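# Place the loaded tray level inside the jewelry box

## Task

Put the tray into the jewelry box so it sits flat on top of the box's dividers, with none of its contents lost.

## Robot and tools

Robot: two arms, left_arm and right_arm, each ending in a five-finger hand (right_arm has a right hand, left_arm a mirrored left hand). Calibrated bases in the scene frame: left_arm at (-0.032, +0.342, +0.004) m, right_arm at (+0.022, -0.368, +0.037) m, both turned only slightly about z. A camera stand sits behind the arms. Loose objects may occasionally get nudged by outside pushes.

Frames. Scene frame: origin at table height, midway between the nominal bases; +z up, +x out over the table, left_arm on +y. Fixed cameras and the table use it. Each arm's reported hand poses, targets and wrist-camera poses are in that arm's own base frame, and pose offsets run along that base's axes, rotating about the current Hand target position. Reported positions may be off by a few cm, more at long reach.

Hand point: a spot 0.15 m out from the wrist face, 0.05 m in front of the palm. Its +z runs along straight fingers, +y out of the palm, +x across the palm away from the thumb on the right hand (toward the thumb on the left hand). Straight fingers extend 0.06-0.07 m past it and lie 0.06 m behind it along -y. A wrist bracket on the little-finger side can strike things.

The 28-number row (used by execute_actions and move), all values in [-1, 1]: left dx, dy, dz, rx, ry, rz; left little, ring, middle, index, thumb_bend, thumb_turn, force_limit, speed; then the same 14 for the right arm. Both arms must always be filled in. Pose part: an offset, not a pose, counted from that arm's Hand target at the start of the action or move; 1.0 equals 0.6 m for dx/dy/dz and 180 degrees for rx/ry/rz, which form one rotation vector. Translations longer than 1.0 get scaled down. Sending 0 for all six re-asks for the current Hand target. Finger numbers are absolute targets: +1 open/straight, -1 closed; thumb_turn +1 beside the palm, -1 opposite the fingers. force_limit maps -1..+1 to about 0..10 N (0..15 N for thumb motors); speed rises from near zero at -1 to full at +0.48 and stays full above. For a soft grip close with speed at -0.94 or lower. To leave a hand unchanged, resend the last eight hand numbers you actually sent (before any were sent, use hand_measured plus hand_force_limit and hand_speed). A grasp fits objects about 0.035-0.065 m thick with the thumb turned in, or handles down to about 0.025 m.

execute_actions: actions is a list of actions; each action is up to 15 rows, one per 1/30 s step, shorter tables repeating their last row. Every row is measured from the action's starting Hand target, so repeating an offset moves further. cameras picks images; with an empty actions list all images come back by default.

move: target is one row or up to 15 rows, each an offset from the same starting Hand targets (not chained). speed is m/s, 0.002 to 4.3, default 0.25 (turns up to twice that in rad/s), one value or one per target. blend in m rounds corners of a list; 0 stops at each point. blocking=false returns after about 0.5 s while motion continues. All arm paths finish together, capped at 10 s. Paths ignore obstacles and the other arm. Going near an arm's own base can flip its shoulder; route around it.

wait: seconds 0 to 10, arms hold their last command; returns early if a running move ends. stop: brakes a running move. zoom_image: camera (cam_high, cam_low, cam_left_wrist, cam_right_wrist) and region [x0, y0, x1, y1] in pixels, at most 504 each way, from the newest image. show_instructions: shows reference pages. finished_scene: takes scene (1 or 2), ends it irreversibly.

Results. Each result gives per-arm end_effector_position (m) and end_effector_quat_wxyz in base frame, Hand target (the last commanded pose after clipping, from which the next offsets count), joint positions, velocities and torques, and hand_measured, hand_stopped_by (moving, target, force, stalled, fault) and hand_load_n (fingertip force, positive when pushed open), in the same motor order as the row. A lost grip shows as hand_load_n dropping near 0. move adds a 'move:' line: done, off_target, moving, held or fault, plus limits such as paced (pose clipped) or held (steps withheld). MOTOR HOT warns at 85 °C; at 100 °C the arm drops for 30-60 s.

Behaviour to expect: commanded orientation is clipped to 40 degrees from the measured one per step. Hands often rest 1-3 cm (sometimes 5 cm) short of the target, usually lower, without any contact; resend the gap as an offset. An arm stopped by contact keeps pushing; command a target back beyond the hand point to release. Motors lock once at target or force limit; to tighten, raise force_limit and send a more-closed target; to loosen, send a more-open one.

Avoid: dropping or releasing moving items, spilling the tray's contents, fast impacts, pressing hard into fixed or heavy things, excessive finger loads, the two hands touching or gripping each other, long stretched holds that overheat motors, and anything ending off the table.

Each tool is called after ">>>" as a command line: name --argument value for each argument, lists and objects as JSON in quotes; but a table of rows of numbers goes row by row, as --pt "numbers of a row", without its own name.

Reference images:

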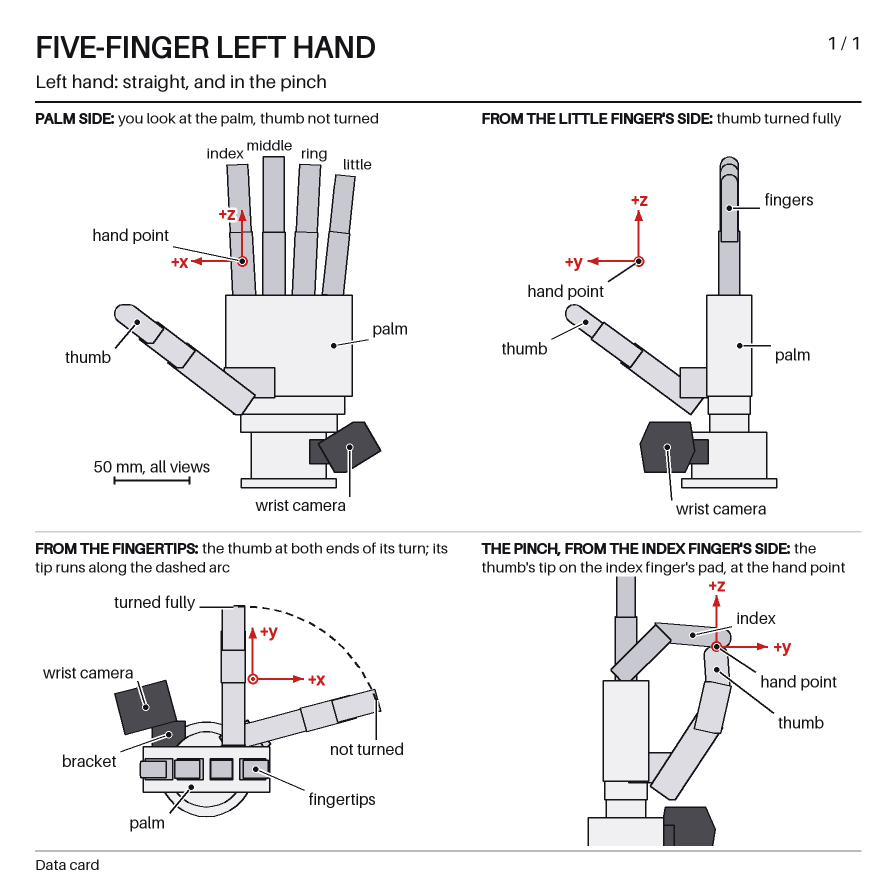

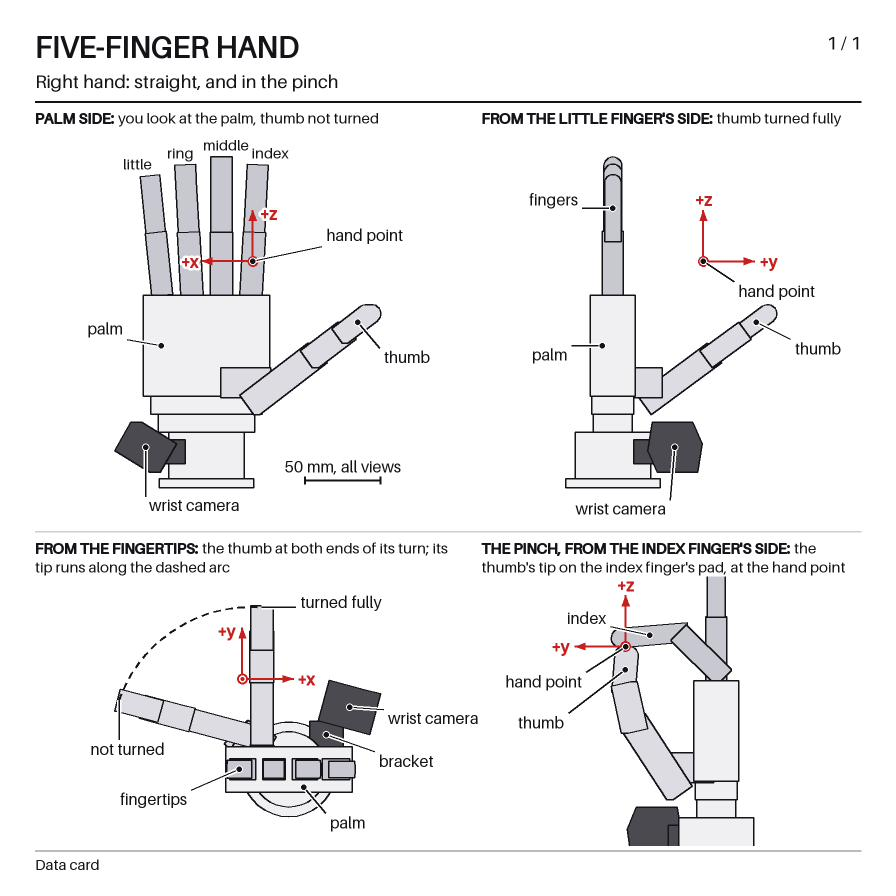

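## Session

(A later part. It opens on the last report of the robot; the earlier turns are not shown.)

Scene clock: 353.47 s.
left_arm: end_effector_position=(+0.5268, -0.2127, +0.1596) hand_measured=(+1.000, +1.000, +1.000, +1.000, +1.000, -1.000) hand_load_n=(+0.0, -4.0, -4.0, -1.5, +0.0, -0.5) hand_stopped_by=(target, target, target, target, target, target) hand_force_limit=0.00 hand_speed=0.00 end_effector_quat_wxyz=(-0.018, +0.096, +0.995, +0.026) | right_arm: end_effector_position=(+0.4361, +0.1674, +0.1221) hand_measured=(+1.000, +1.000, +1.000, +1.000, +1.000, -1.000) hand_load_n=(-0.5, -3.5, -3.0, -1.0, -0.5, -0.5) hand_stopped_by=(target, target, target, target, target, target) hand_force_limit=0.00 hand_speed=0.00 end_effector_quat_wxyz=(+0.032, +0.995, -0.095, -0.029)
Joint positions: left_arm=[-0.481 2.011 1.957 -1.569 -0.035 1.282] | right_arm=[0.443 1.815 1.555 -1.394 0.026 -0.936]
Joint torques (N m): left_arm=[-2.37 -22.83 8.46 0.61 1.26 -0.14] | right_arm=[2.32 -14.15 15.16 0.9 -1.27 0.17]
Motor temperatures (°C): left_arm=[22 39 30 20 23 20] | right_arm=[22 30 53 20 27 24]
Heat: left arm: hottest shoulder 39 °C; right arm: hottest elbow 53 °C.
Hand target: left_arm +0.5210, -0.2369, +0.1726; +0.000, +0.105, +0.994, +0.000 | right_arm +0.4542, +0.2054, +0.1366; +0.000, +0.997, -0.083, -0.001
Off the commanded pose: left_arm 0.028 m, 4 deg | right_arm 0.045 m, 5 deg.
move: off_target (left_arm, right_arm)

>>> wait --seconds 0.1 --cameras '["all"]'

>>> zoom_image --camera "cam_left_wrist" --region '[320, 0, 520, 320]'

>>> zoom_image --camera "cam_right_wrist" --region '[90, 0, 290, 340]'

>>> zoom_image --camera "cam_high" --region '[260, 130, 400, 280]'

>>> zoom_image --camera "cam_low" --region '[260, 190, 440, 330]'

Scene clock: 355.07 s.
left_arm: end_effector_position=(+0.5268, -0.2127, +0.1596) hand_measured=(+1.000, +1.000, +1.000, +1.000, +1.000, -1.000) hand_load_n=(+0.0, -3.5, -4.0, -1.5, +0.0, +0.0) hand_stopped_by=(target, target, target, target, target, target) hand_force_limit=0.00 hand_speed=0.00 end_effector_quat_wxyz=(-0.018, +0.096, +0.995, +0.026) | right_arm: end_effector_position=(+0.4361, +0.1674, +0.1221) hand_measured=(+1.000, +1.000, +1.000, +1.000, +1.000, -1.000) hand_load_n=(-0.5, -3.5, -3.0, -1.0, +0.0, +0.0) hand_stopped_by=(target, target, target, target, target, target) hand_force_limit=0.00 hand_speed=0.00 end_effector_quat_wxyz=(+0.032, +0.995, -0.095, -0.029)
Joint positions: left_arm=[-0.481 2.011 1.957 -1.569 -0.035 1.282] | right_arm=[0.443 1.815 1.555 -1.394 0.026 -0.936]
Joint torques (N m): left_arm=[-2.43 -22.83 8.47 0.64 1.26 -0.14] | right_arm=[2.67 -14.27 15.12 0.8 -1.27 0.17]
Heat: left arm: hottest shoulder 39 °C; right arm: hottest elbow 54 °C.
Hand target: left_arm +0.5210, -0.2369, +0.1726; +0.000, +0.105, +0.994, +0.000 | right_arm +0.4542, +0.2054, +0.1366; +0.000, +0.997, -0.083, -0.001
Off the commanded pose: left_arm 0.028 m, 4 deg | right_arm 0.045 m, 5 deg.
wait: 0.10 s; at rest from the start
camera_calibration:
cam_left_wrist: T_world_to_cam=[[-0.439663, -0.89786, 0.0233138, 0.0319815], [-0.793831, 0.400603, 0.457547, 0.446678], [-0.420153, 0.182659, -0.88888, 0.520237], [0, 0, 0, 1]] pos_world=[0.587227, -0.245252, 0.257306]
cam_right_wrist: T_world_to_cam=[[0.120407, -0.991449, 0.0503034, 0.103989], [-0.888926, -0.085121, 0.450072, 0.36644], [-0.441941, -0.0989079, -0.891575, 0.427478], [0, 0, 0, 1]] pos_world=[0.502138, 0.176573, 0.210973]

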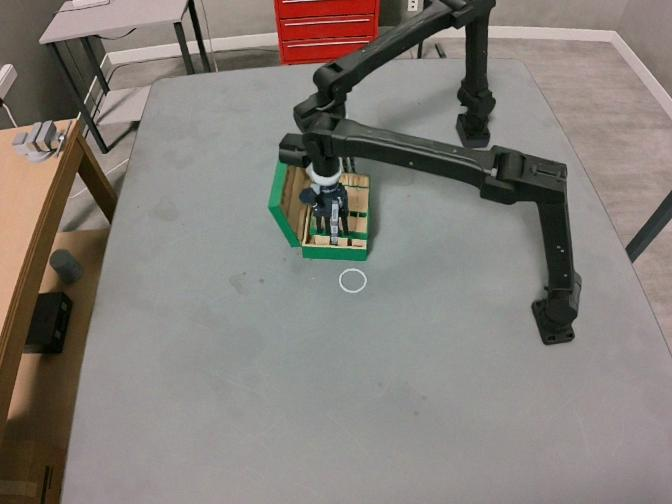

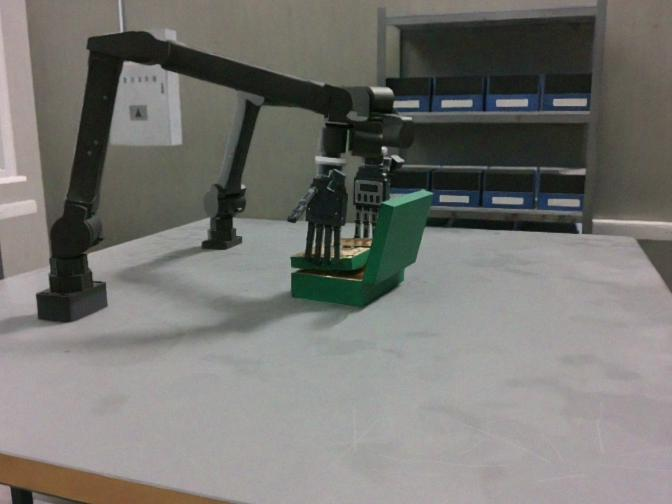

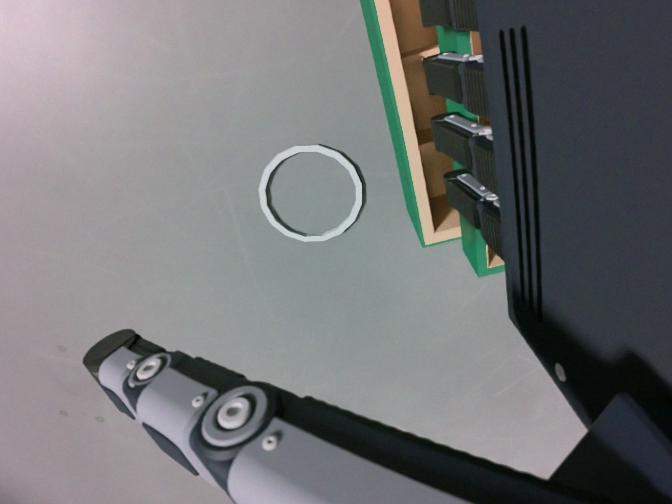

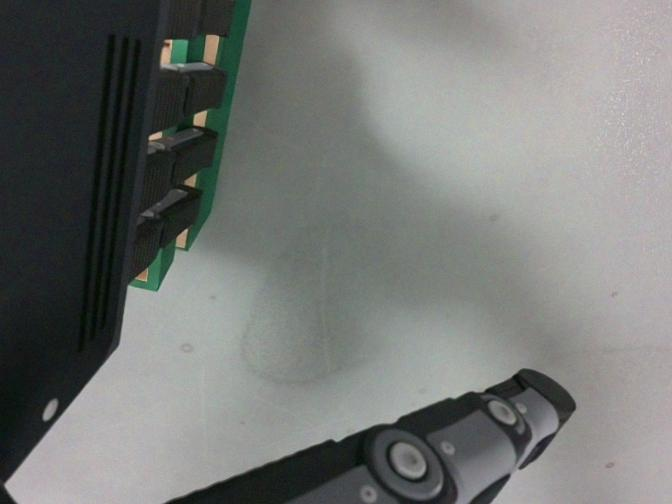

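Scaled by 1.575 from the camera's 672x504 image, which has a finer 960x720 frame.

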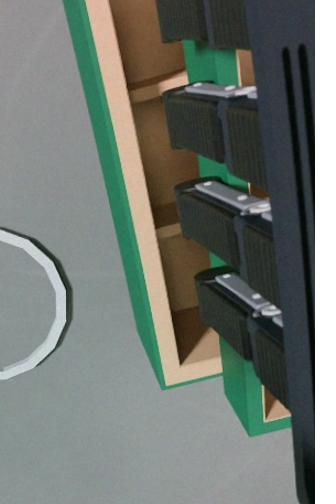

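Scaled by 1.482 from the camera's 672x504 image, which has a finer 960x720 frame.

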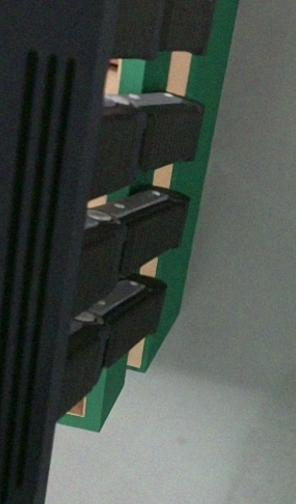

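Scaled by 3.360 from the camera's 672x504 image, which has a finer 960x720 frame.

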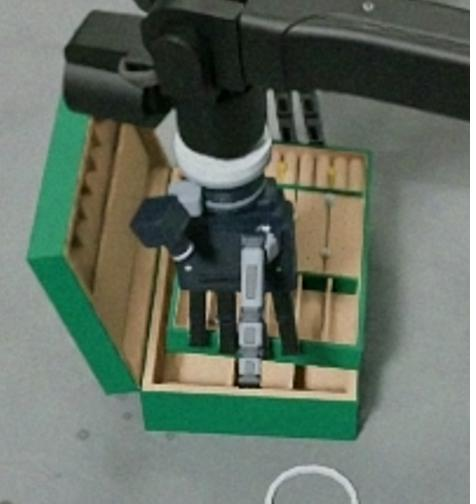

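Scaled by 2.800 from the camera's 672x504 image, which has a finer 960x720 frame.

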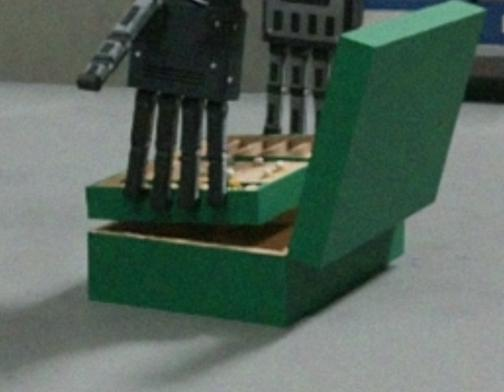

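>>> move --target '[0.014,0.0022,-0.03,0,0,0.0, 1,1,1,1,1,-1,0,0, 0.014,0.0022,-0.03,0,0,0.0, 1,1,1,1,1,-1,0,0]' --speed 0.03

Scene clock: 362.13 s.
left_arm: end_effector_position=(+0.5315, -0.2121, +0.1539) hand_measured=(+1.000, +1.000, +1.000, +1.000, +1.000, -1.000) hand_load_n=(+0.0, +0.0, -5.5, -4.5, -0.5, +0.0) hand_stopped_by=(target, target, target, target, target, target) hand_force_limit=0.00 hand_speed=0.00 end_effector_quat_wxyz=(-0.010, +0.095, +0.995, +0.023) | right_arm: end_effector_position=(+0.4392, +0.1691, +0.1100) hand_measured=(+1.000, +1.000, +1.000, +1.000, +1.000, -1.000) hand_load_n=(-0.5, -3.5, -3.0, -1.0, +0.0, +0.0) hand_stopped_by=(target, target, target, target, target, target) hand_force_limit=0.00 hand_speed=0.00 end_effector_quat_wxyz=(+0.035, +0.994, -0.096, -0.033)
Joint positions: left_arm=[-0.476 2.011 1.944 -1.54 -0.035 1.283] | right_arm=[0.443 1.839 1.555 -1.379 0.026 -0.933]
Joint torques (N m): left_arm=[-2.2 -20.89 8.62 0.88 1.24 -0.07] | right_arm=[2.08 -14.1 14.84 1.48 -1.22 0.08]
Motor temperatures (°C): left_arm=[22 37 30 20 23 20] | right_arm=[22 30 55 20 27 24]
Heat: left arm: hottest shoulder 37 °C; right arm: hottest elbow 55 °C.
Hand target: left_arm +0.5294, -0.2356, +0.1545; +0.000, +0.105, +0.994, +0.001 | right_arm +0.4626, +0.2068, +0.1187; +0.000, +0.997, -0.083, +0.000
Off the commanded pose: left_arm 0.024 m, 3 deg | right_arm 0.045 m, 6 deg.
move: off_target (left_arm, right_arm)

>>> move --target '[0.0,0.0,-0.022,0,0,-0.003, 1,1,1,1,1,-1,0,0, 0.0,0.0,-0.01,0,0,0.0, 1,1,1,1,1,-1,0,0]' --speed 0.03 --cameras '["cam_low","cam_left_wrist","cam_right_wrist"]'

>>> zoom_image --camera "cam_left_wrist" --region '[320, 0, 520, 320]'

>>> zoom_image --camera "cam_right_wrist" --region '[90, 0, 290, 340]'

>>> zoom_image --camera "cam_low" --region '[260, 190, 440, 330]'

Scene clock: 364.50 s.
left_arm: end_effector_position=(+0.5325, -0.2107, +0.1416) hand_measured=(+1.000, +1.000, +1.000, +1.000, +1.000, -1.000) hand_load_n=(+0.0, -2.0, -5.0, -4.0, +0.0, +0.0) hand_stopped_by=(target, target, target, target, target, target) hand_force_limit=0.00 hand_speed=0.00 end_effector_quat_wxyz=(-0.008, +0.096, +0.995, +0.022) | right_arm: end_effector_position=(+0.4410, +0.1700, +0.1090) hand_measured=(+1.000, +1.000, +1.000, +1.000, +1.000, -1.000) hand_load_n=(+0.0, -3.0, -3.5, -2.0, +0.0, +0.0) hand_stopped_by=(target, target, target, target, target, target) hand_force_limit=0.00 hand_speed=0.00 end_effector_quat_wxyz=(+0.033, +0.994, -0.096, -0.030)
Joint positions: left_arm=[-0.474 2.011 1.912 -1.504 -0.036 1.288] | right_arm=[0.443 1.84 1.555 -1.372 0.026 -0.933]
Joint torques (N m): left_arm=[-2.37 -20.72 8.54 0.79 1.26 -0.03] | right_arm=[2.14 -13.92 13.91 1.73 -1.24 0.11]
Motor temperatures (°C): left_arm=[22 37 31 20 23 20] | right_arm=[22 30 55 20 27 24]
Heat: left arm: hottest shoulder 37 °C; right arm: hottest elbow 55 °C.
Hand target: left_arm +0.5295, -0.2356, +0.1414; +0.000, +0.110, +0.994, +0.001 | right_arm +0.4626, +0.2068, +0.1127; +0.000, +0.997, -0.083, +0.000
Off the commanded pose: left_arm 0.025 m, 3 deg | right_arm 0.043 m, 5 deg.
move: off_target (left_arm, right_arm)
camera_calibration:
cam_left_wrist: T_world_to_cam=[[-0.439422, -0.897979, 0.023279, 0.036569], [-0.802504, 0.404082, 0.438981, 0.466639], [-0.403603, 0.174217, -0.898194, 0.497063], [0, 0, 0, 1]] pos_world=[0.591165, -0.242319, 0.240762]
cam_right_wrist: T_world_to_cam=[[0.117878, -0.991702, 0.0512954, 0.107558], [-0.88827, -0.0822092, 0.451905, 0.375938], [-0.443938, -0.0988339, -0.89059, 0.418918], [0, 0, 0, 1]] pos_world=[0.507229, 0.178974, 0.197679]
Images, in order (width x height): cam_low 672x504, cam_left_wrist 672x504, cam_right_wrist 672x504.

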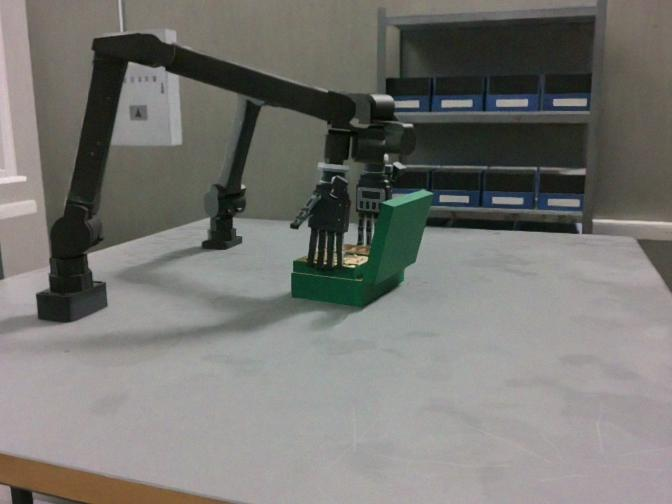

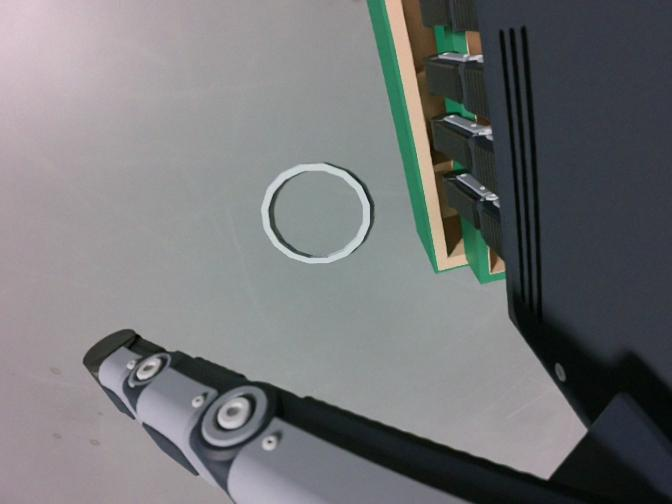

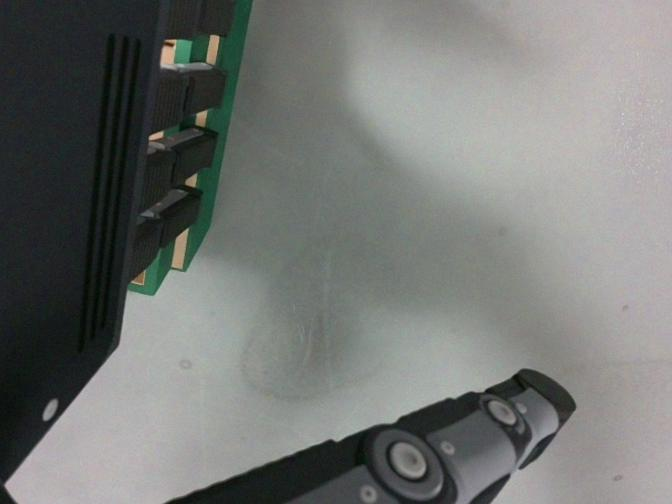

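Scaled by 1.575 from the camera's 672x504 image, which has a finer 960x720 frame.

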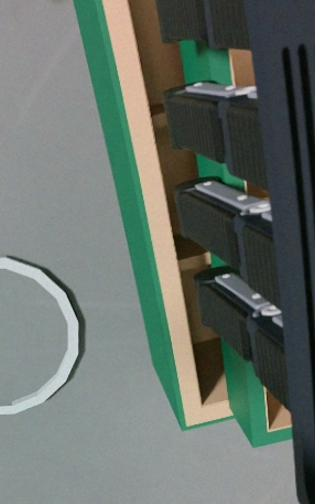

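Scaled by 1.482 from the camera's 672x504 image, which has a finer 960x720 frame.

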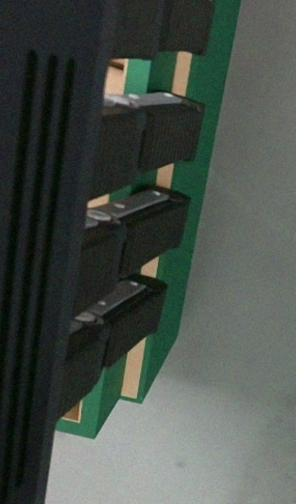

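Scaled by 2.800 from the camera's 672x504 image, which has a finer 960x720 frame.

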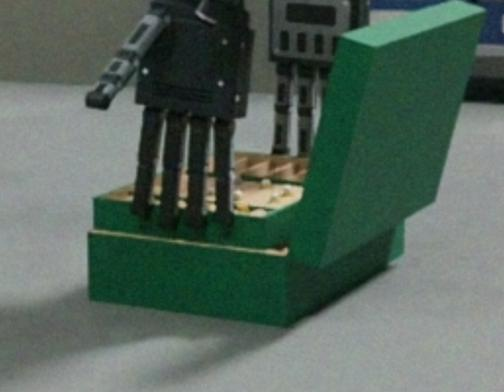

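>>> move --target '[0.004,0.011,-0.004,0,0,0, 1,1,1,1,1,-1,0,0, 0.004,0.011,-0.006,0,0,0.0, 1,1,1,1,1,-1,0,0]' --speed 0.03 --cameras '["cam_high","cam_left_wrist","cam_right_wrist"]'

>>> zoom_image --camera "cam_high" --region '[260, 130, 400, 280]'

>>> zoom_image --camera "cam_right_wrist" --region '[120, 200, 220, 310]'

>>> zoom_image --camera "cam_left_wrist" --region '[400, 180, 520, 310]'

Scene clock: 371.77 s.
left_arm: end_effector_position=(+0.5339, -0.2096, +0.1404) hand_measured=(+1.000, +1.000, +1.000, +1.000, +1.000, -1.000) hand_load_n=(+0.0, -1.5, -4.0, -3.0, +0.0, +0.0) hand_stopped_by=(target, target, target, target, target, target) hand_force_limit=0.00 hand_speed=0.00 end_effector_quat_wxyz=(-0.008, +0.099, +0.995, +0.020) | right_arm: end_effector_position=(+0.4413, +0.1705, +0.1085) hand_measured=(+1.000, +1.000, +1.000, +1.000, +1.000, -1.000) hand_load_n=(+0.0, -3.0, -3.0, -2.0, +0.0, +0.0) hand_stopped_by=(target, target, target, target, target, target) hand_force_limit=0.00 hand_speed=0.00 end_effector_quat_wxyz=(+0.033, +0.994, -0.096, -0.030)
Joint positions: left_arm=[-0.471 2.011 1.91 -1.499 -0.032 1.297] | right_arm=[0.444 1.841 1.555 -1.37 0.026 -0.933]
Joint torques (N m): left_arm=[-1.73 -20.89 7.95 0.88 1.14 -0.02] | right_arm=[3.02 -13.51 14.94 1.83 -1.27 0.2]
Motor temperatures (°C): left_arm=[22 36 30 20 23 20] | right_arm=[22 30 55 20 27 24]
Heat: left arm: hottest shoulder 36 °C; right arm: hottest elbow 55 °C.
Hand target: left_arm +0.5318, -0.2290, +0.1390; +0.000, +0.110, +0.994, +0.000 | right_arm +0.4650, +0.2135, +0.1091; +0.000, +0.997, -0.083, +0.000
Off the commanded pose: left_arm 0.020 m, 3 deg | right_arm 0.049 m, 5 deg.
move: off_target (left_arm, right_arm)
camera_calibration:
cam_left_wrist: T_world_to_cam=[[-0.444105, -0.895568, 0.026997, 0.0407521], [-0.800435, 0.410108, 0.437168, 0.468222], [-0.402586, 0.172539, -0.898974, 0.495513], [0, 0, 0, 1]] pos_world=[0.592366, -0.241021, 0.239661]
cam_right_wrist: T_world_to_cam=[[0.118582, -0.991638, 0.0509224, 0.107855], [-0.888672, -0.0831122, 0.450948, 0.376906], [-0.442945, -0.0987276, -0.891096, 0.418286], [0, 0, 0, 1]] pos_world=[0.507433, 0.179574, 0.197276]
Images, in order (width x height): cam_high 672x504, cam_left_wrist 672x504, cam_right_wrist 672x504.

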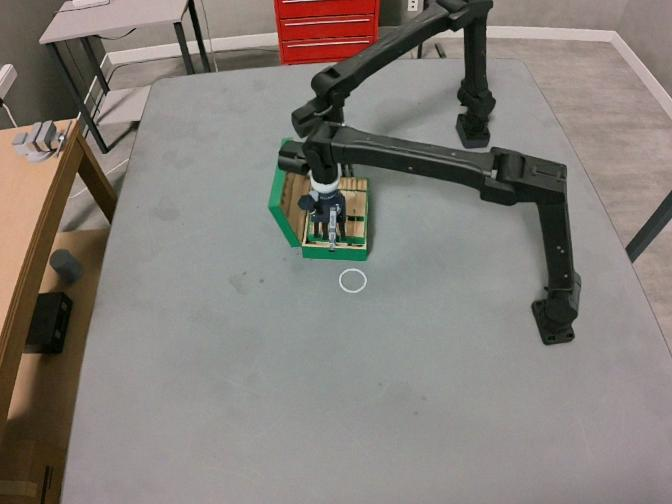

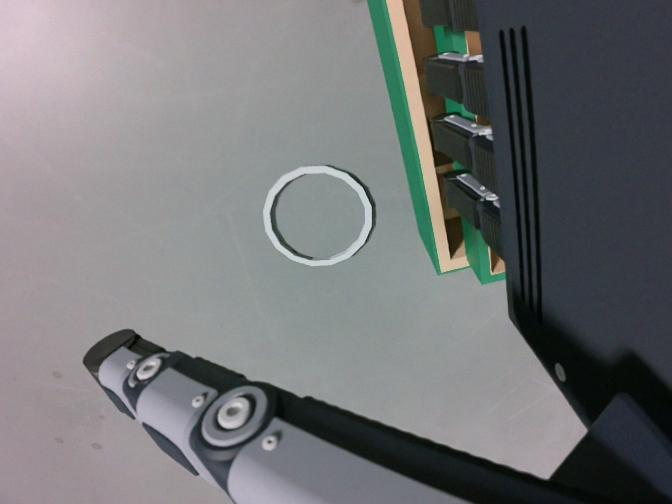

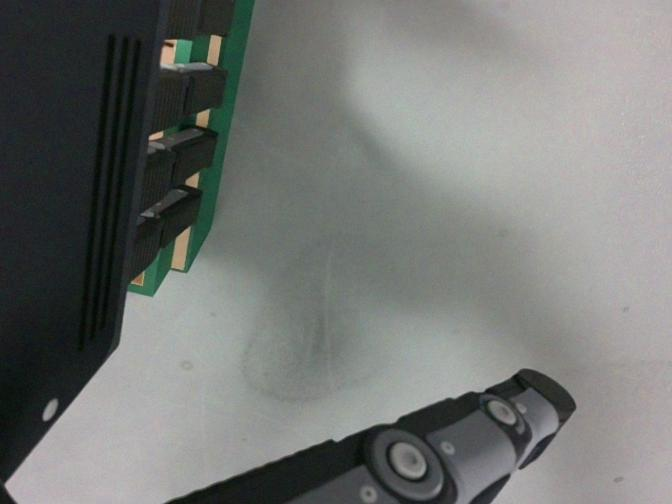

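Scaled by 3.360 from the camera's 672x504 image, which has a finer 960x720 frame.

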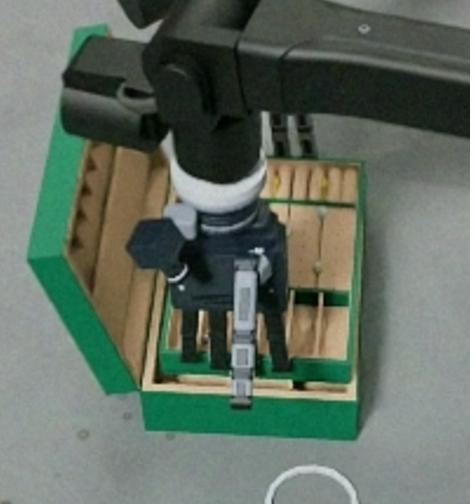

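Scaled by 4.582 from the camera's 672x504 image, which has a finer 960x720 frame.

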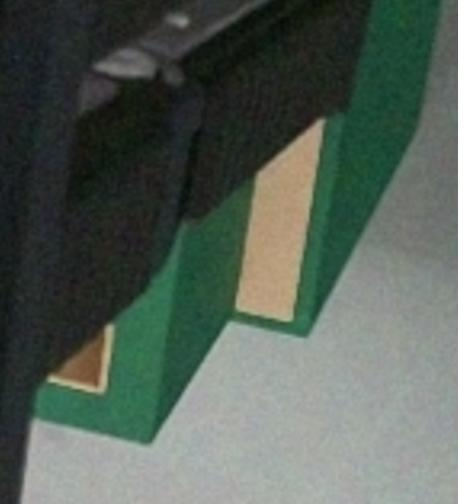

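Scaled by 3.877 from the camera's 672x504 image, which has a finer 960x720 frame.

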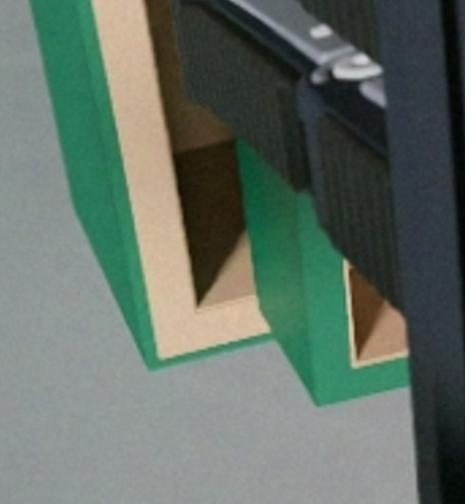

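>>> move --target '[0.0025,0.002,-0.018,0,0,0, 1,1,1,1,1,-1,0,0, 0.005,0.001,-0.022,0,0,0.0, 1,1,1,1,1,-1,0,0]' --speed 0.03 --cameras '["cam_low"]'

>>> zoom_image --camera "cam_low" --region '[260, 190, 440, 330]'

Scene clock: 378.10 s.
left_arm: end_effector_position=(+0.5373, -0.2047, +0.1300) hand_measured=(+1.000, +1.000, +1.000, +1.000, +1.000, -1.000) hand_load_n=(+0.0, +0.0, -2.5, -6.0, +0.0, +0.0) hand_stopped_by=(target, target, target, target, target, target) hand_force_limit=0.00 hand_speed=0.00 end_effector_quat_wxyz=(-0.005, +0.100, +0.995, +0.020) | right_arm: end_effector_position=(+0.4477, +0.1742, +0.0965) hand_measured=(+1.000, +1.000, +1.000, +1.000, +1.000, -1.000) hand_load_n=(+0.0, +0.0, -3.5, -5.0, -0.5, +0.0) hand_stopped_by=(target, target, target, target, target, target) hand_force_limit=0.00 hand_speed=0.00 end_effector_quat_wxyz=(+0.031, +0.995, -0.095, -0.026)
Joint positions: left_arm=[-0.462 2.012 1.884 -1.466 -0.035 1.309] | right_arm=[0.445 1.862 1.556 -1.341 0.026 -0.933]
Joint torques (N m): left_arm=[-2.26 -20.48 8.44 0.62 1.24 -0.12] | right_arm=[2.49 -13.8 13.98 1.74 -1.29 0.17]
Motor temperatures (°C): left_arm=[22 35 30 20 23 20] | right_arm=[22 31 56 21 27 24]
Heat: left arm: hottest shoulder 35 °C; right arm: hottest elbow 56 °C.
Hand target: left_arm +0.5333, -0.2279, +0.1281; +0.000, +0.110, +0.994, +0.000 | right_arm +0.4680, +0.2139, +0.0959; +0.000, +0.997, -0.083, +0.000
Off the commanded pose: left_arm 0.024 m, 3 deg | right_arm 0.045 m, 5 deg.
move: off_target (left_arm, right_arm)
Images, in order (width x height): cam_low 672x504.

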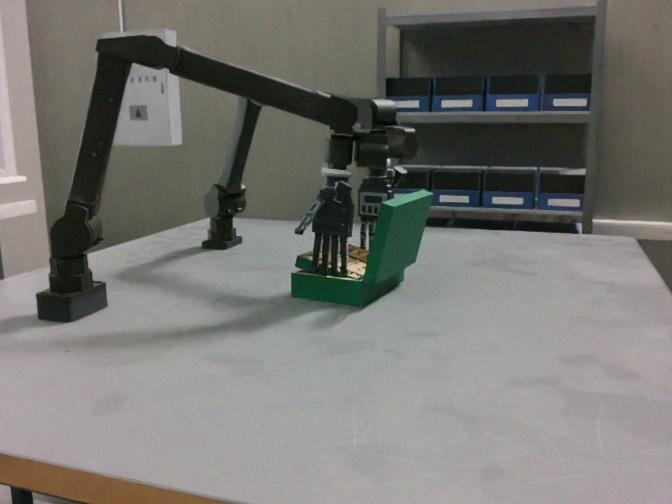

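Scaled by 2.800 from the camera's 672x504 image, which has a finer 960x720 frame.

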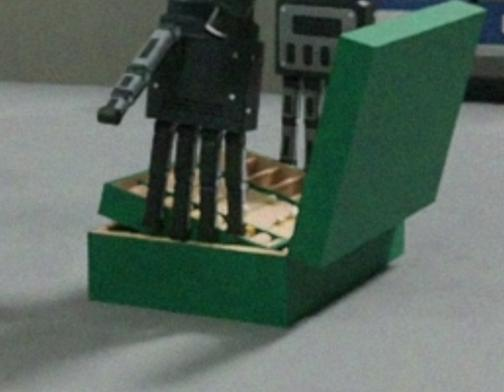

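>>> execute_actions --actions '[]' --cameras '["all"]'

Scene clock: 385.07 s.
left_arm: end_effector_position=(+0.5373, -0.2047, +0.1300) hand_measured=(+1.000, +1.000, +1.000, +1.000, +1.000, -1.000) hand_load_n=(+0.0, -0.5, -3.0, -6.0, -0.5, +0.0) hand_stopped_by=(target, target, target, target, target, target) hand_force_limit=0.00 hand_speed=0.00 end_effector_quat_wxyz=(-0.005, +0.100, +0.995, +0.020) | right_arm: end_effector_position=(+0.4477, +0.1742, +0.0965) hand_measured=(+1.000, +1.000, +1.000, +1.000, +1.000, -1.000) hand_load_n=(+0.0, +0.0, -3.0, -5.0, -0.5, +0.0) hand_stopped_by=(target, target, target, target, target, target) hand_force_limit=0.00 hand_speed=0.00 end_effector_quat_wxyz=(+0.031, +0.995, -0.095, -0.026)
Joint positions: left_arm=[-0.462 2.012 1.884 -1.466 -0.035 1.309] | right_arm=[0.445 1.862 1.556 -1.341 0.026 -0.933]
Joint velocities: within noise
Joint torques (N m): left_arm=[-2.2 -20.42 8.44 0.64 1.24 -0.11] | right_arm=[2.61 -13.16 14.06 1.8 -1.27 0.17]
Motor temperatures (°C): left_arm=[22 35 30 20 23 20] | right_arm=[22 31 57 21 27 24]
Heat: left arm: hottest shoulder 35 °C; right arm: hottest elbow 57 °C.
Hand target: left_arm +0.5333, -0.2279, +0.1281; +0.000, +0.110, +0.994, +0.000 | right_arm +0.4680, +0.2139, +0.0959; +0.000, +0.997, -0.083, +0.000
Off the commanded pose: left_arm 0.024 m, 3 deg | right_arm 0.045 m, 5 deg.
camera_calibration:
cam_left_wrist: T_world_to_cam=[[-0.447769, -0.893809, 0.0246785, 0.0495427], [-0.801494, 0.413451, 0.432047, 0.475448], [-0.396371, 0.173678, -0.901513, 0.483874], [0, 0, 0, 1]] pos_world=[0.595046, -0.236331, 0.22958]
cam_right_wrist: T_world_to_cam=[[0.119782, -0.991589, 0.0490209, 0.11098], [-0.891935, -0.085797, 0.443949, 0.39086], [-0.436009, -0.0969007, -0.89471, 0.407639], [0, 0, 0, 1]] pos_world=[0.513063, 0.183081, 0.185756]

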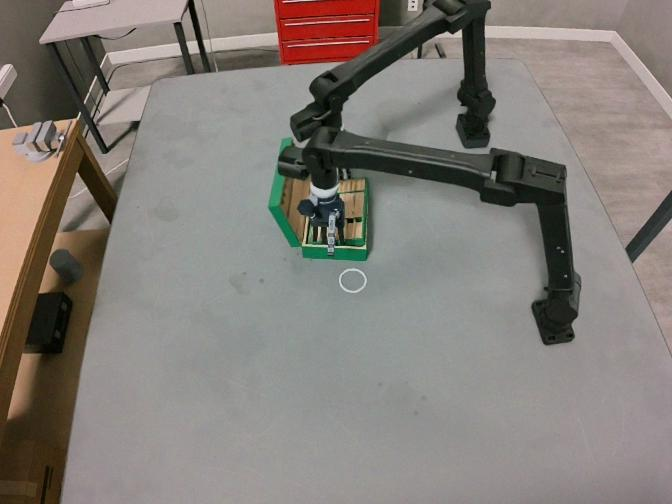

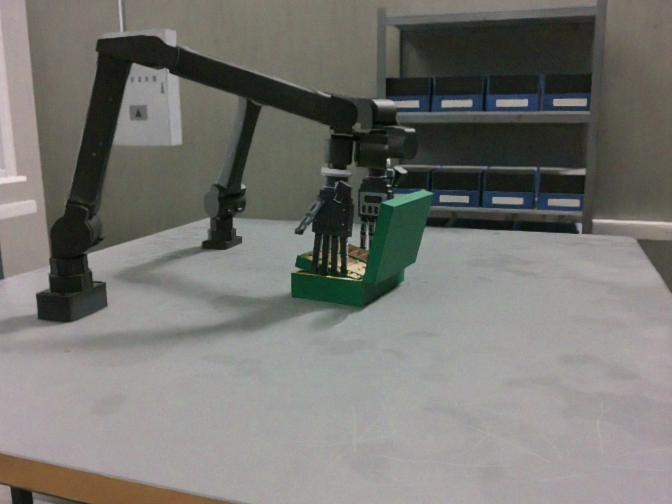

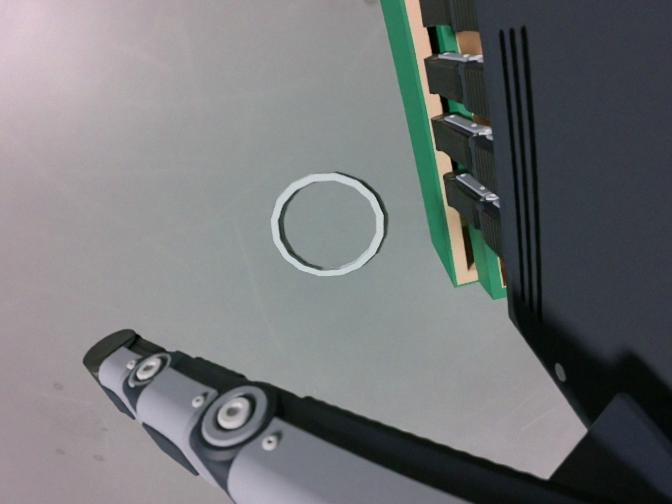

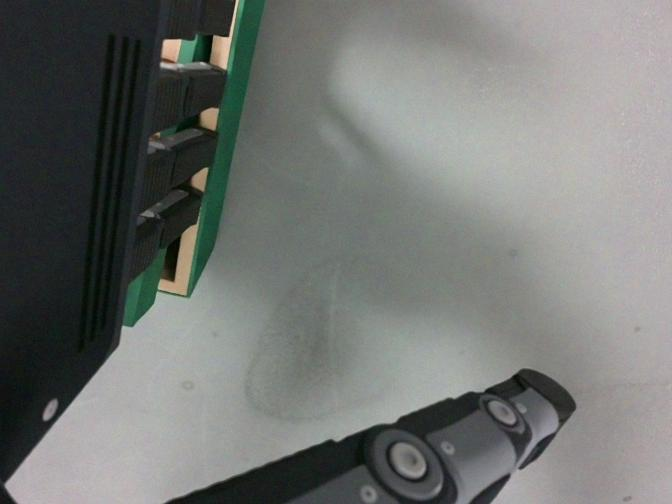

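>>> zoom_image --camera "cam_low" --region '[270, 150, 450, 320]'

>>> zoom_image --camera "cam_high" --region '[250, 120, 400, 300]'

>>> zoom_image --camera "cam_left_wrist" --region '[350, 0, 600, 330]'

>>> zoom_image --camera "cam_right_wrist" --region '[80, 0, 300, 340]'

Scaled by 2.800 from the camera's 672x504 image, which has a finer 960x720 frame.

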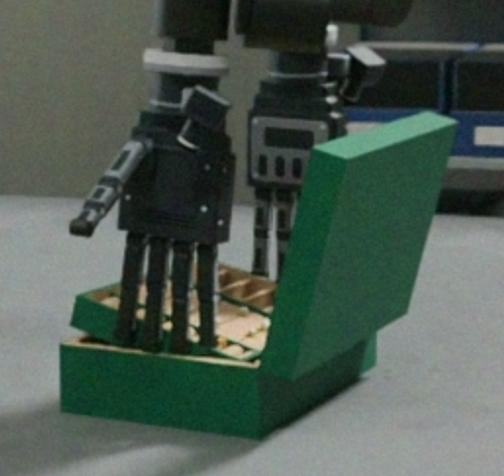

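Scaled by 2.800 from the camera's 672x504 image, which has a finer 960x720 frame.

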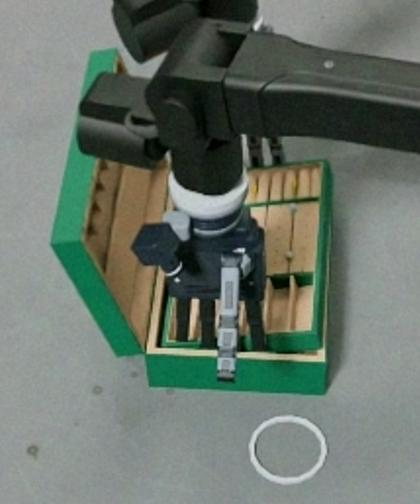

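Scaled by 1.527 from the camera's 672x504 image, which has a finer 960x720 frame.

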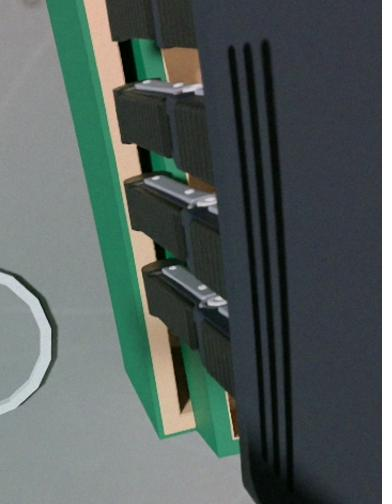

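Scaled by 1.482 from the camera's 672x504 image, which has a finer 960x720 frame.

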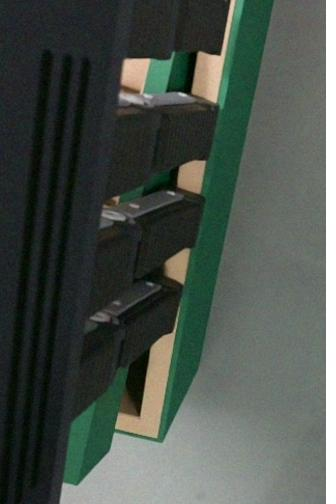

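>>> move --target '[0.0075,-0.005,-0.013,0,0,0,1,1,1,1,1,-1,0,0,0.0075,-0.005,-0.013,0,0,0,1,1,1,1,1,-1,0,0]' --speed 0.03 --cameras '["cam_low","cam_left_wrist","cam_right_wrist"]'

>>> zoom_image --camera "cam_low" --region '[270, 190, 430, 320]'

Scene clock: 399.20 s.
left_arm: end_effector_position=(+0.5387, -0.2049, +0.1268) hand_measured=(+1.000, +1.000, +1.000, +1.000, +1.000, -1.000) hand_load_n=(+0.0, +0.0, -3.0, -6.5, +0.0, +0.0) hand_stopped_by=(target, target, target, target, target, target) hand_force_limit=0.00 hand_speed=0.00 end_effector_quat_wxyz=(-0.005, +0.101, +0.995, +0.021) | right_arm: end_effector_position=(+0.4480, +0.1743, +0.0964) hand_measured=(+1.000, +1.000, +1.000, +1.000, +1.000, -1.000) hand_load_n=(+0.0, -2.0, -4.0, -3.5, +0.0, +0.0) hand_stopped_by=(target, target, target, target, target, target) hand_force_limit=0.00 hand_speed=0.00 end_effector_quat_wxyz=(+0.031, +0.995, -0.095, -0.025)
Joint positions: left_arm=[-0.462 2.017 1.884 -1.462 -0.035 1.312] | right_arm=[0.445 1.862 1.556 -1.339 0.026 -0.933]
Joint torques (N m): left_arm=[-2.26 -19.37 9.17 0.81 1.25 -0.14] | right_arm=[1.85 -12.69 13.81 2.25 -1.23 0.1]
Motor temperatures (°C): left_arm=[22 35 30 20 24 20] | right_arm=[22 30 58 21 27 24]
Heat: left arm: hottest shoulder 35 °C; right arm: hottest elbow 58 °C.
Hand target: left_arm +0.5378, -0.2308, +0.1203; +0.000, +0.110, +0.994, +0.001 | right_arm +0.4725, +0.2109, +0.0881; +0.000, +0.997, -0.083, +0.000
Off the commanded pose: left_arm 0.027 m, 3 deg | right_arm 0.045 m, 5 deg.
move: off_target (left_arm, right_arm)
camera_calibration:
cam_left_wrist: T_world_to_cam=[[-0.449495, -0.892951, 0.0243423, 0.0511936], [-0.800432, 0.414721, 0.4328, 0.477621], [-0.396564, 0.175057, -0.901161, 0.481976], [0, 0, 0, 1]] pos_world=[0.596449, -0.236739, 0.226378]
cam_right_wrist: T_world_to_cam=[[0.119735, -0.991611, 0.0486954, 0.111145], [-0.892384, -0.0859983, 0.443006, 0.391495], [-0.435102, -0.0964982, -0.895195, 0.407286], [0, 0, 0, 1]] pos_world=[0.513267, 0.183183, 0.185753]
Images, in order (width x height): cam_low 672x504, cam_left_wrist 672x504, cam_right_wrist 672x504.

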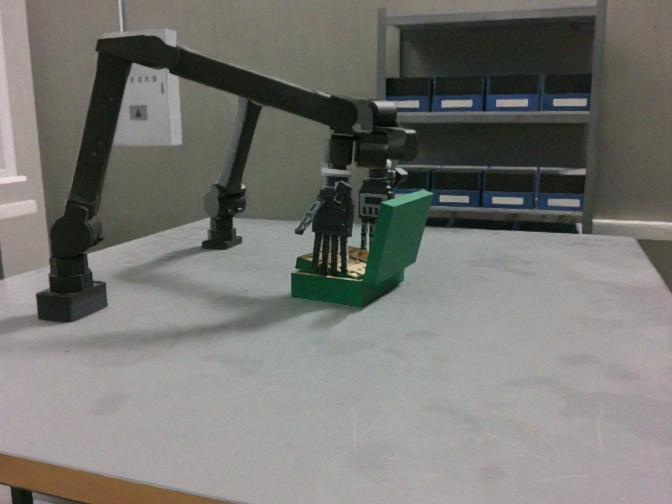

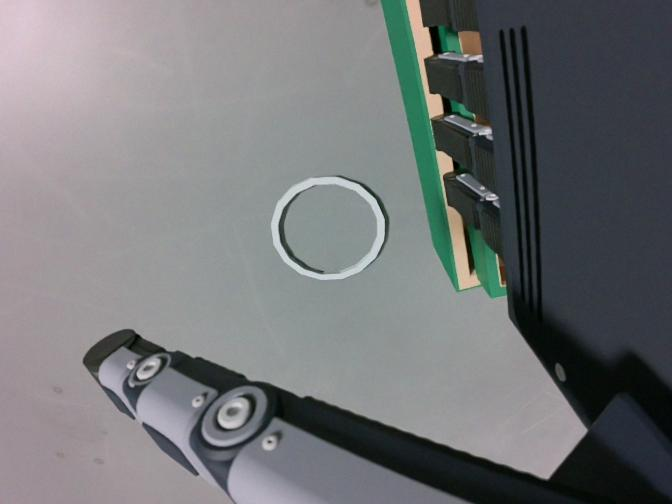

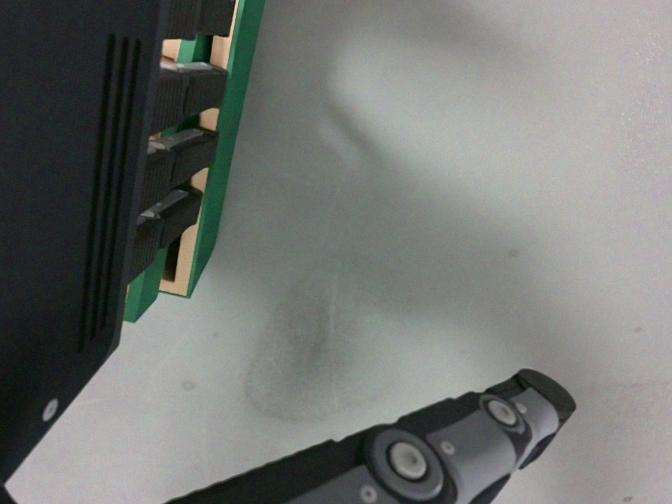

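Scaled by 3.150 from the camera's 672x504 image, which has a finer 960x720 frame.

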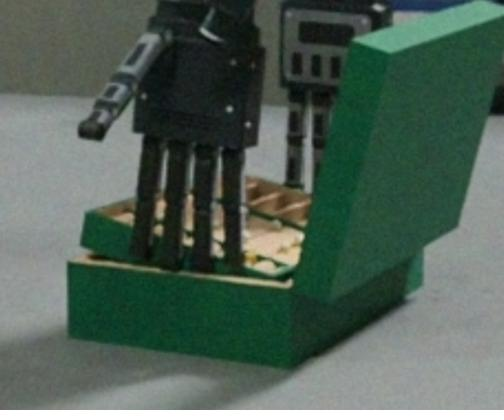

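>>> move --target '[0.005,0.02,0,0,0,0,1,1,1,1,1,-1,0,0,0,-0.02,0,0,0,0,1,1,1,1,1,-1,0,0]' --speed 0.02 --cameras '["cam_low"]'

>>> zoom_image --camera "cam_low" --region '[270, 190, 430, 320]'

Scene clock: 401.77 s.
left_arm: end_effector_position=(+0.5417, -0.2042, +0.1259) hand_measured=(+1.000, +1.000, +1.000, +1.000, +1.000, -1.000) hand_load_n=(+0.0, +0.0, -1.5, -5.0, +0.0, +0.0) hand_stopped_by=(target, target, target, target, target, target) hand_force_limit=0.00 hand_speed=0.00 end_effector_quat_wxyz=(-0.003, +0.105, +0.994, +0.015) | right_arm: end_effector_position=(+0.4482, +0.1742, +0.0963) hand_measured=(+1.000, +1.000, +1.000, +1.000, +1.000, -1.000) hand_load_n=(+0.5, -4.0, -4.5, -1.0, +0.0, +0.0) hand_stopped_by=(target, target, target, target, target, target) hand_force_limit=0.00 hand_speed=0.00 end_effector_quat_wxyz=(+0.030, +0.995, -0.095, -0.025)
Joint positions: left_arm=[-0.457 2.017 1.884 -1.454 -0.027 1.323] | right_arm=[0.445 1.862 1.556 -1.339 0.026 -0.934]
Joint torques (N m): left_arm=[-1.14 -20.07 8.14 0.72 0.95 -0.06] | right_arm=[0.44 -13.39 12.31 2.55 -1.19 -0.12]
Motor temperatures (°C): left_arm=[22 35 30 20 24 20] | right_arm=[22 30 58 21 27 24]
Heat: left arm: hottest shoulder 35 °C; right arm: hottest elbow 58 °C.
Hand target: left_arm +0.5407, -0.2189, +0.1204; +0.000, +0.110, +0.994, +0.001 | right_arm +0.4724, +0.1990, +0.0881; +0.000, +0.997, -0.083, +0.000
Off the commanded pose: left_arm 0.016 m, 2 deg | right_arm 0.036 m, 5 deg.
move: off_target (left_arm, right_arm)
Images, in order (width x height): cam_low 672x504.

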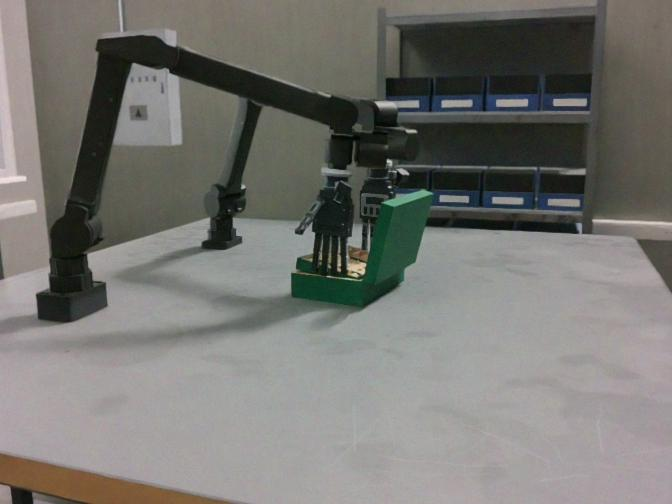

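Scaled by 3.150 from the camera's 672x504 image, which has a finer 960x720 frame.

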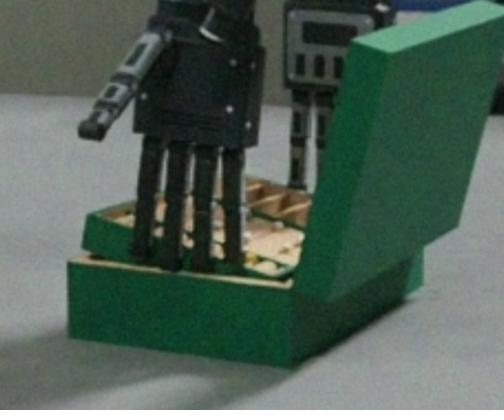

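>>> move --target '[0.002,0.015,0,0,0,0,1,1,1,1,1,-1,0,0,-0.01,-0.03,0,0,0,0,1,1,1,1,1,-1,0,0]' --speed 0.02 --cameras '["cam_low"]'

>>> zoom_image --camera "cam_low" --region '[270, 190, 430, 320]'

Scene clock: 403.83 s.
left_arm: end_effector_position=(+0.5424, -0.2031, +0.1234) hand_measured=(+1.000, +1.000, +1.000, +1.000, +1.000, -1.000) hand_load_n=(+0.0, +0.0, -2.5, -1.5, +0.0, +0.0) hand_stopped_by=(target, target, target, target, target, target) hand_force_limit=0.00 hand_speed=0.00 end_effector_quat_wxyz=(-0.004, +0.105, +0.994, +0.011) | right_arm: end_effector_position=(+0.4523, +0.1717, +0.0952) hand_measured=(+1.000, +1.000, +1.000, +1.000, +1.000, -1.000) hand_load_n=(+0.0, -3.0, -2.5, -1.5, +0.0, +0.0) hand_stopped_by=(target, target, target, target, target, target) hand_force_limit=0.00 hand_speed=0.00 end_effector_quat_wxyz=(+0.023, +0.995, -0.090, -0.025)
Joint positions: left_arm=[-0.452 2.017 1.879 -1.447 -0.017 1.329] | right_arm=[0.434 1.862 1.556 -1.33 0.014 -0.956]
Joint torques (N m): left_arm=[-0.32 -20.78 7.39 0.68 0.63 0.02] | right_arm=[-0.73 -15.56 8.2 2.78 -0.61 -0.11]
Motor temperatures (°C): left_arm=[22 35 30 20 24 20] | right_arm=[22 30 57 21 27 24]
Heat: left arm: hottest shoulder 35 °C; right arm: hottest elbow 57 °C.
Hand target: left_arm +0.5421, -0.2098, +0.1203; +0.000, +0.110, +0.994, +0.000 | right_arm +0.4664, +0.1810, +0.0879; +0.000, +0.997, -0.083, -0.001
Off the commanded pose: left_arm 0.007 m, 1 deg | right_arm 0.018 m, 4 deg.
move: off_target (right_arm)
Images, in order (width x height): cam_low 672x504.

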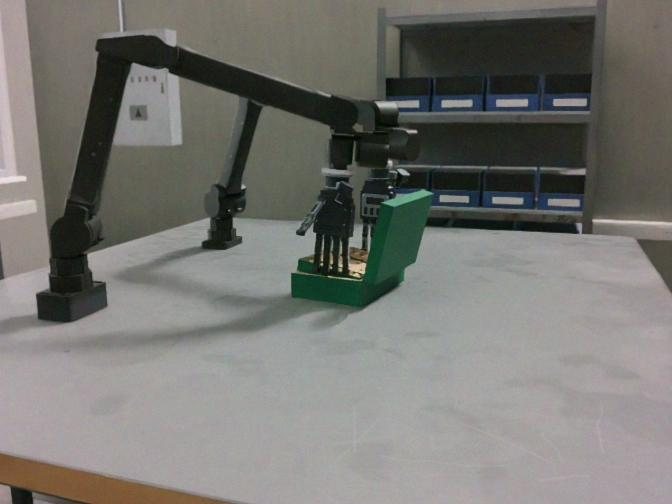

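Scaled by 3.150 from the camera's 672x504 image, which has a finer 960x720 frame.

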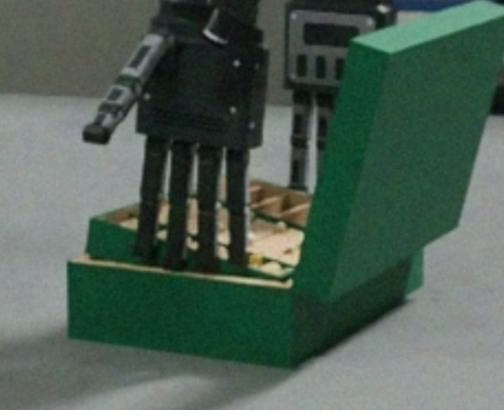

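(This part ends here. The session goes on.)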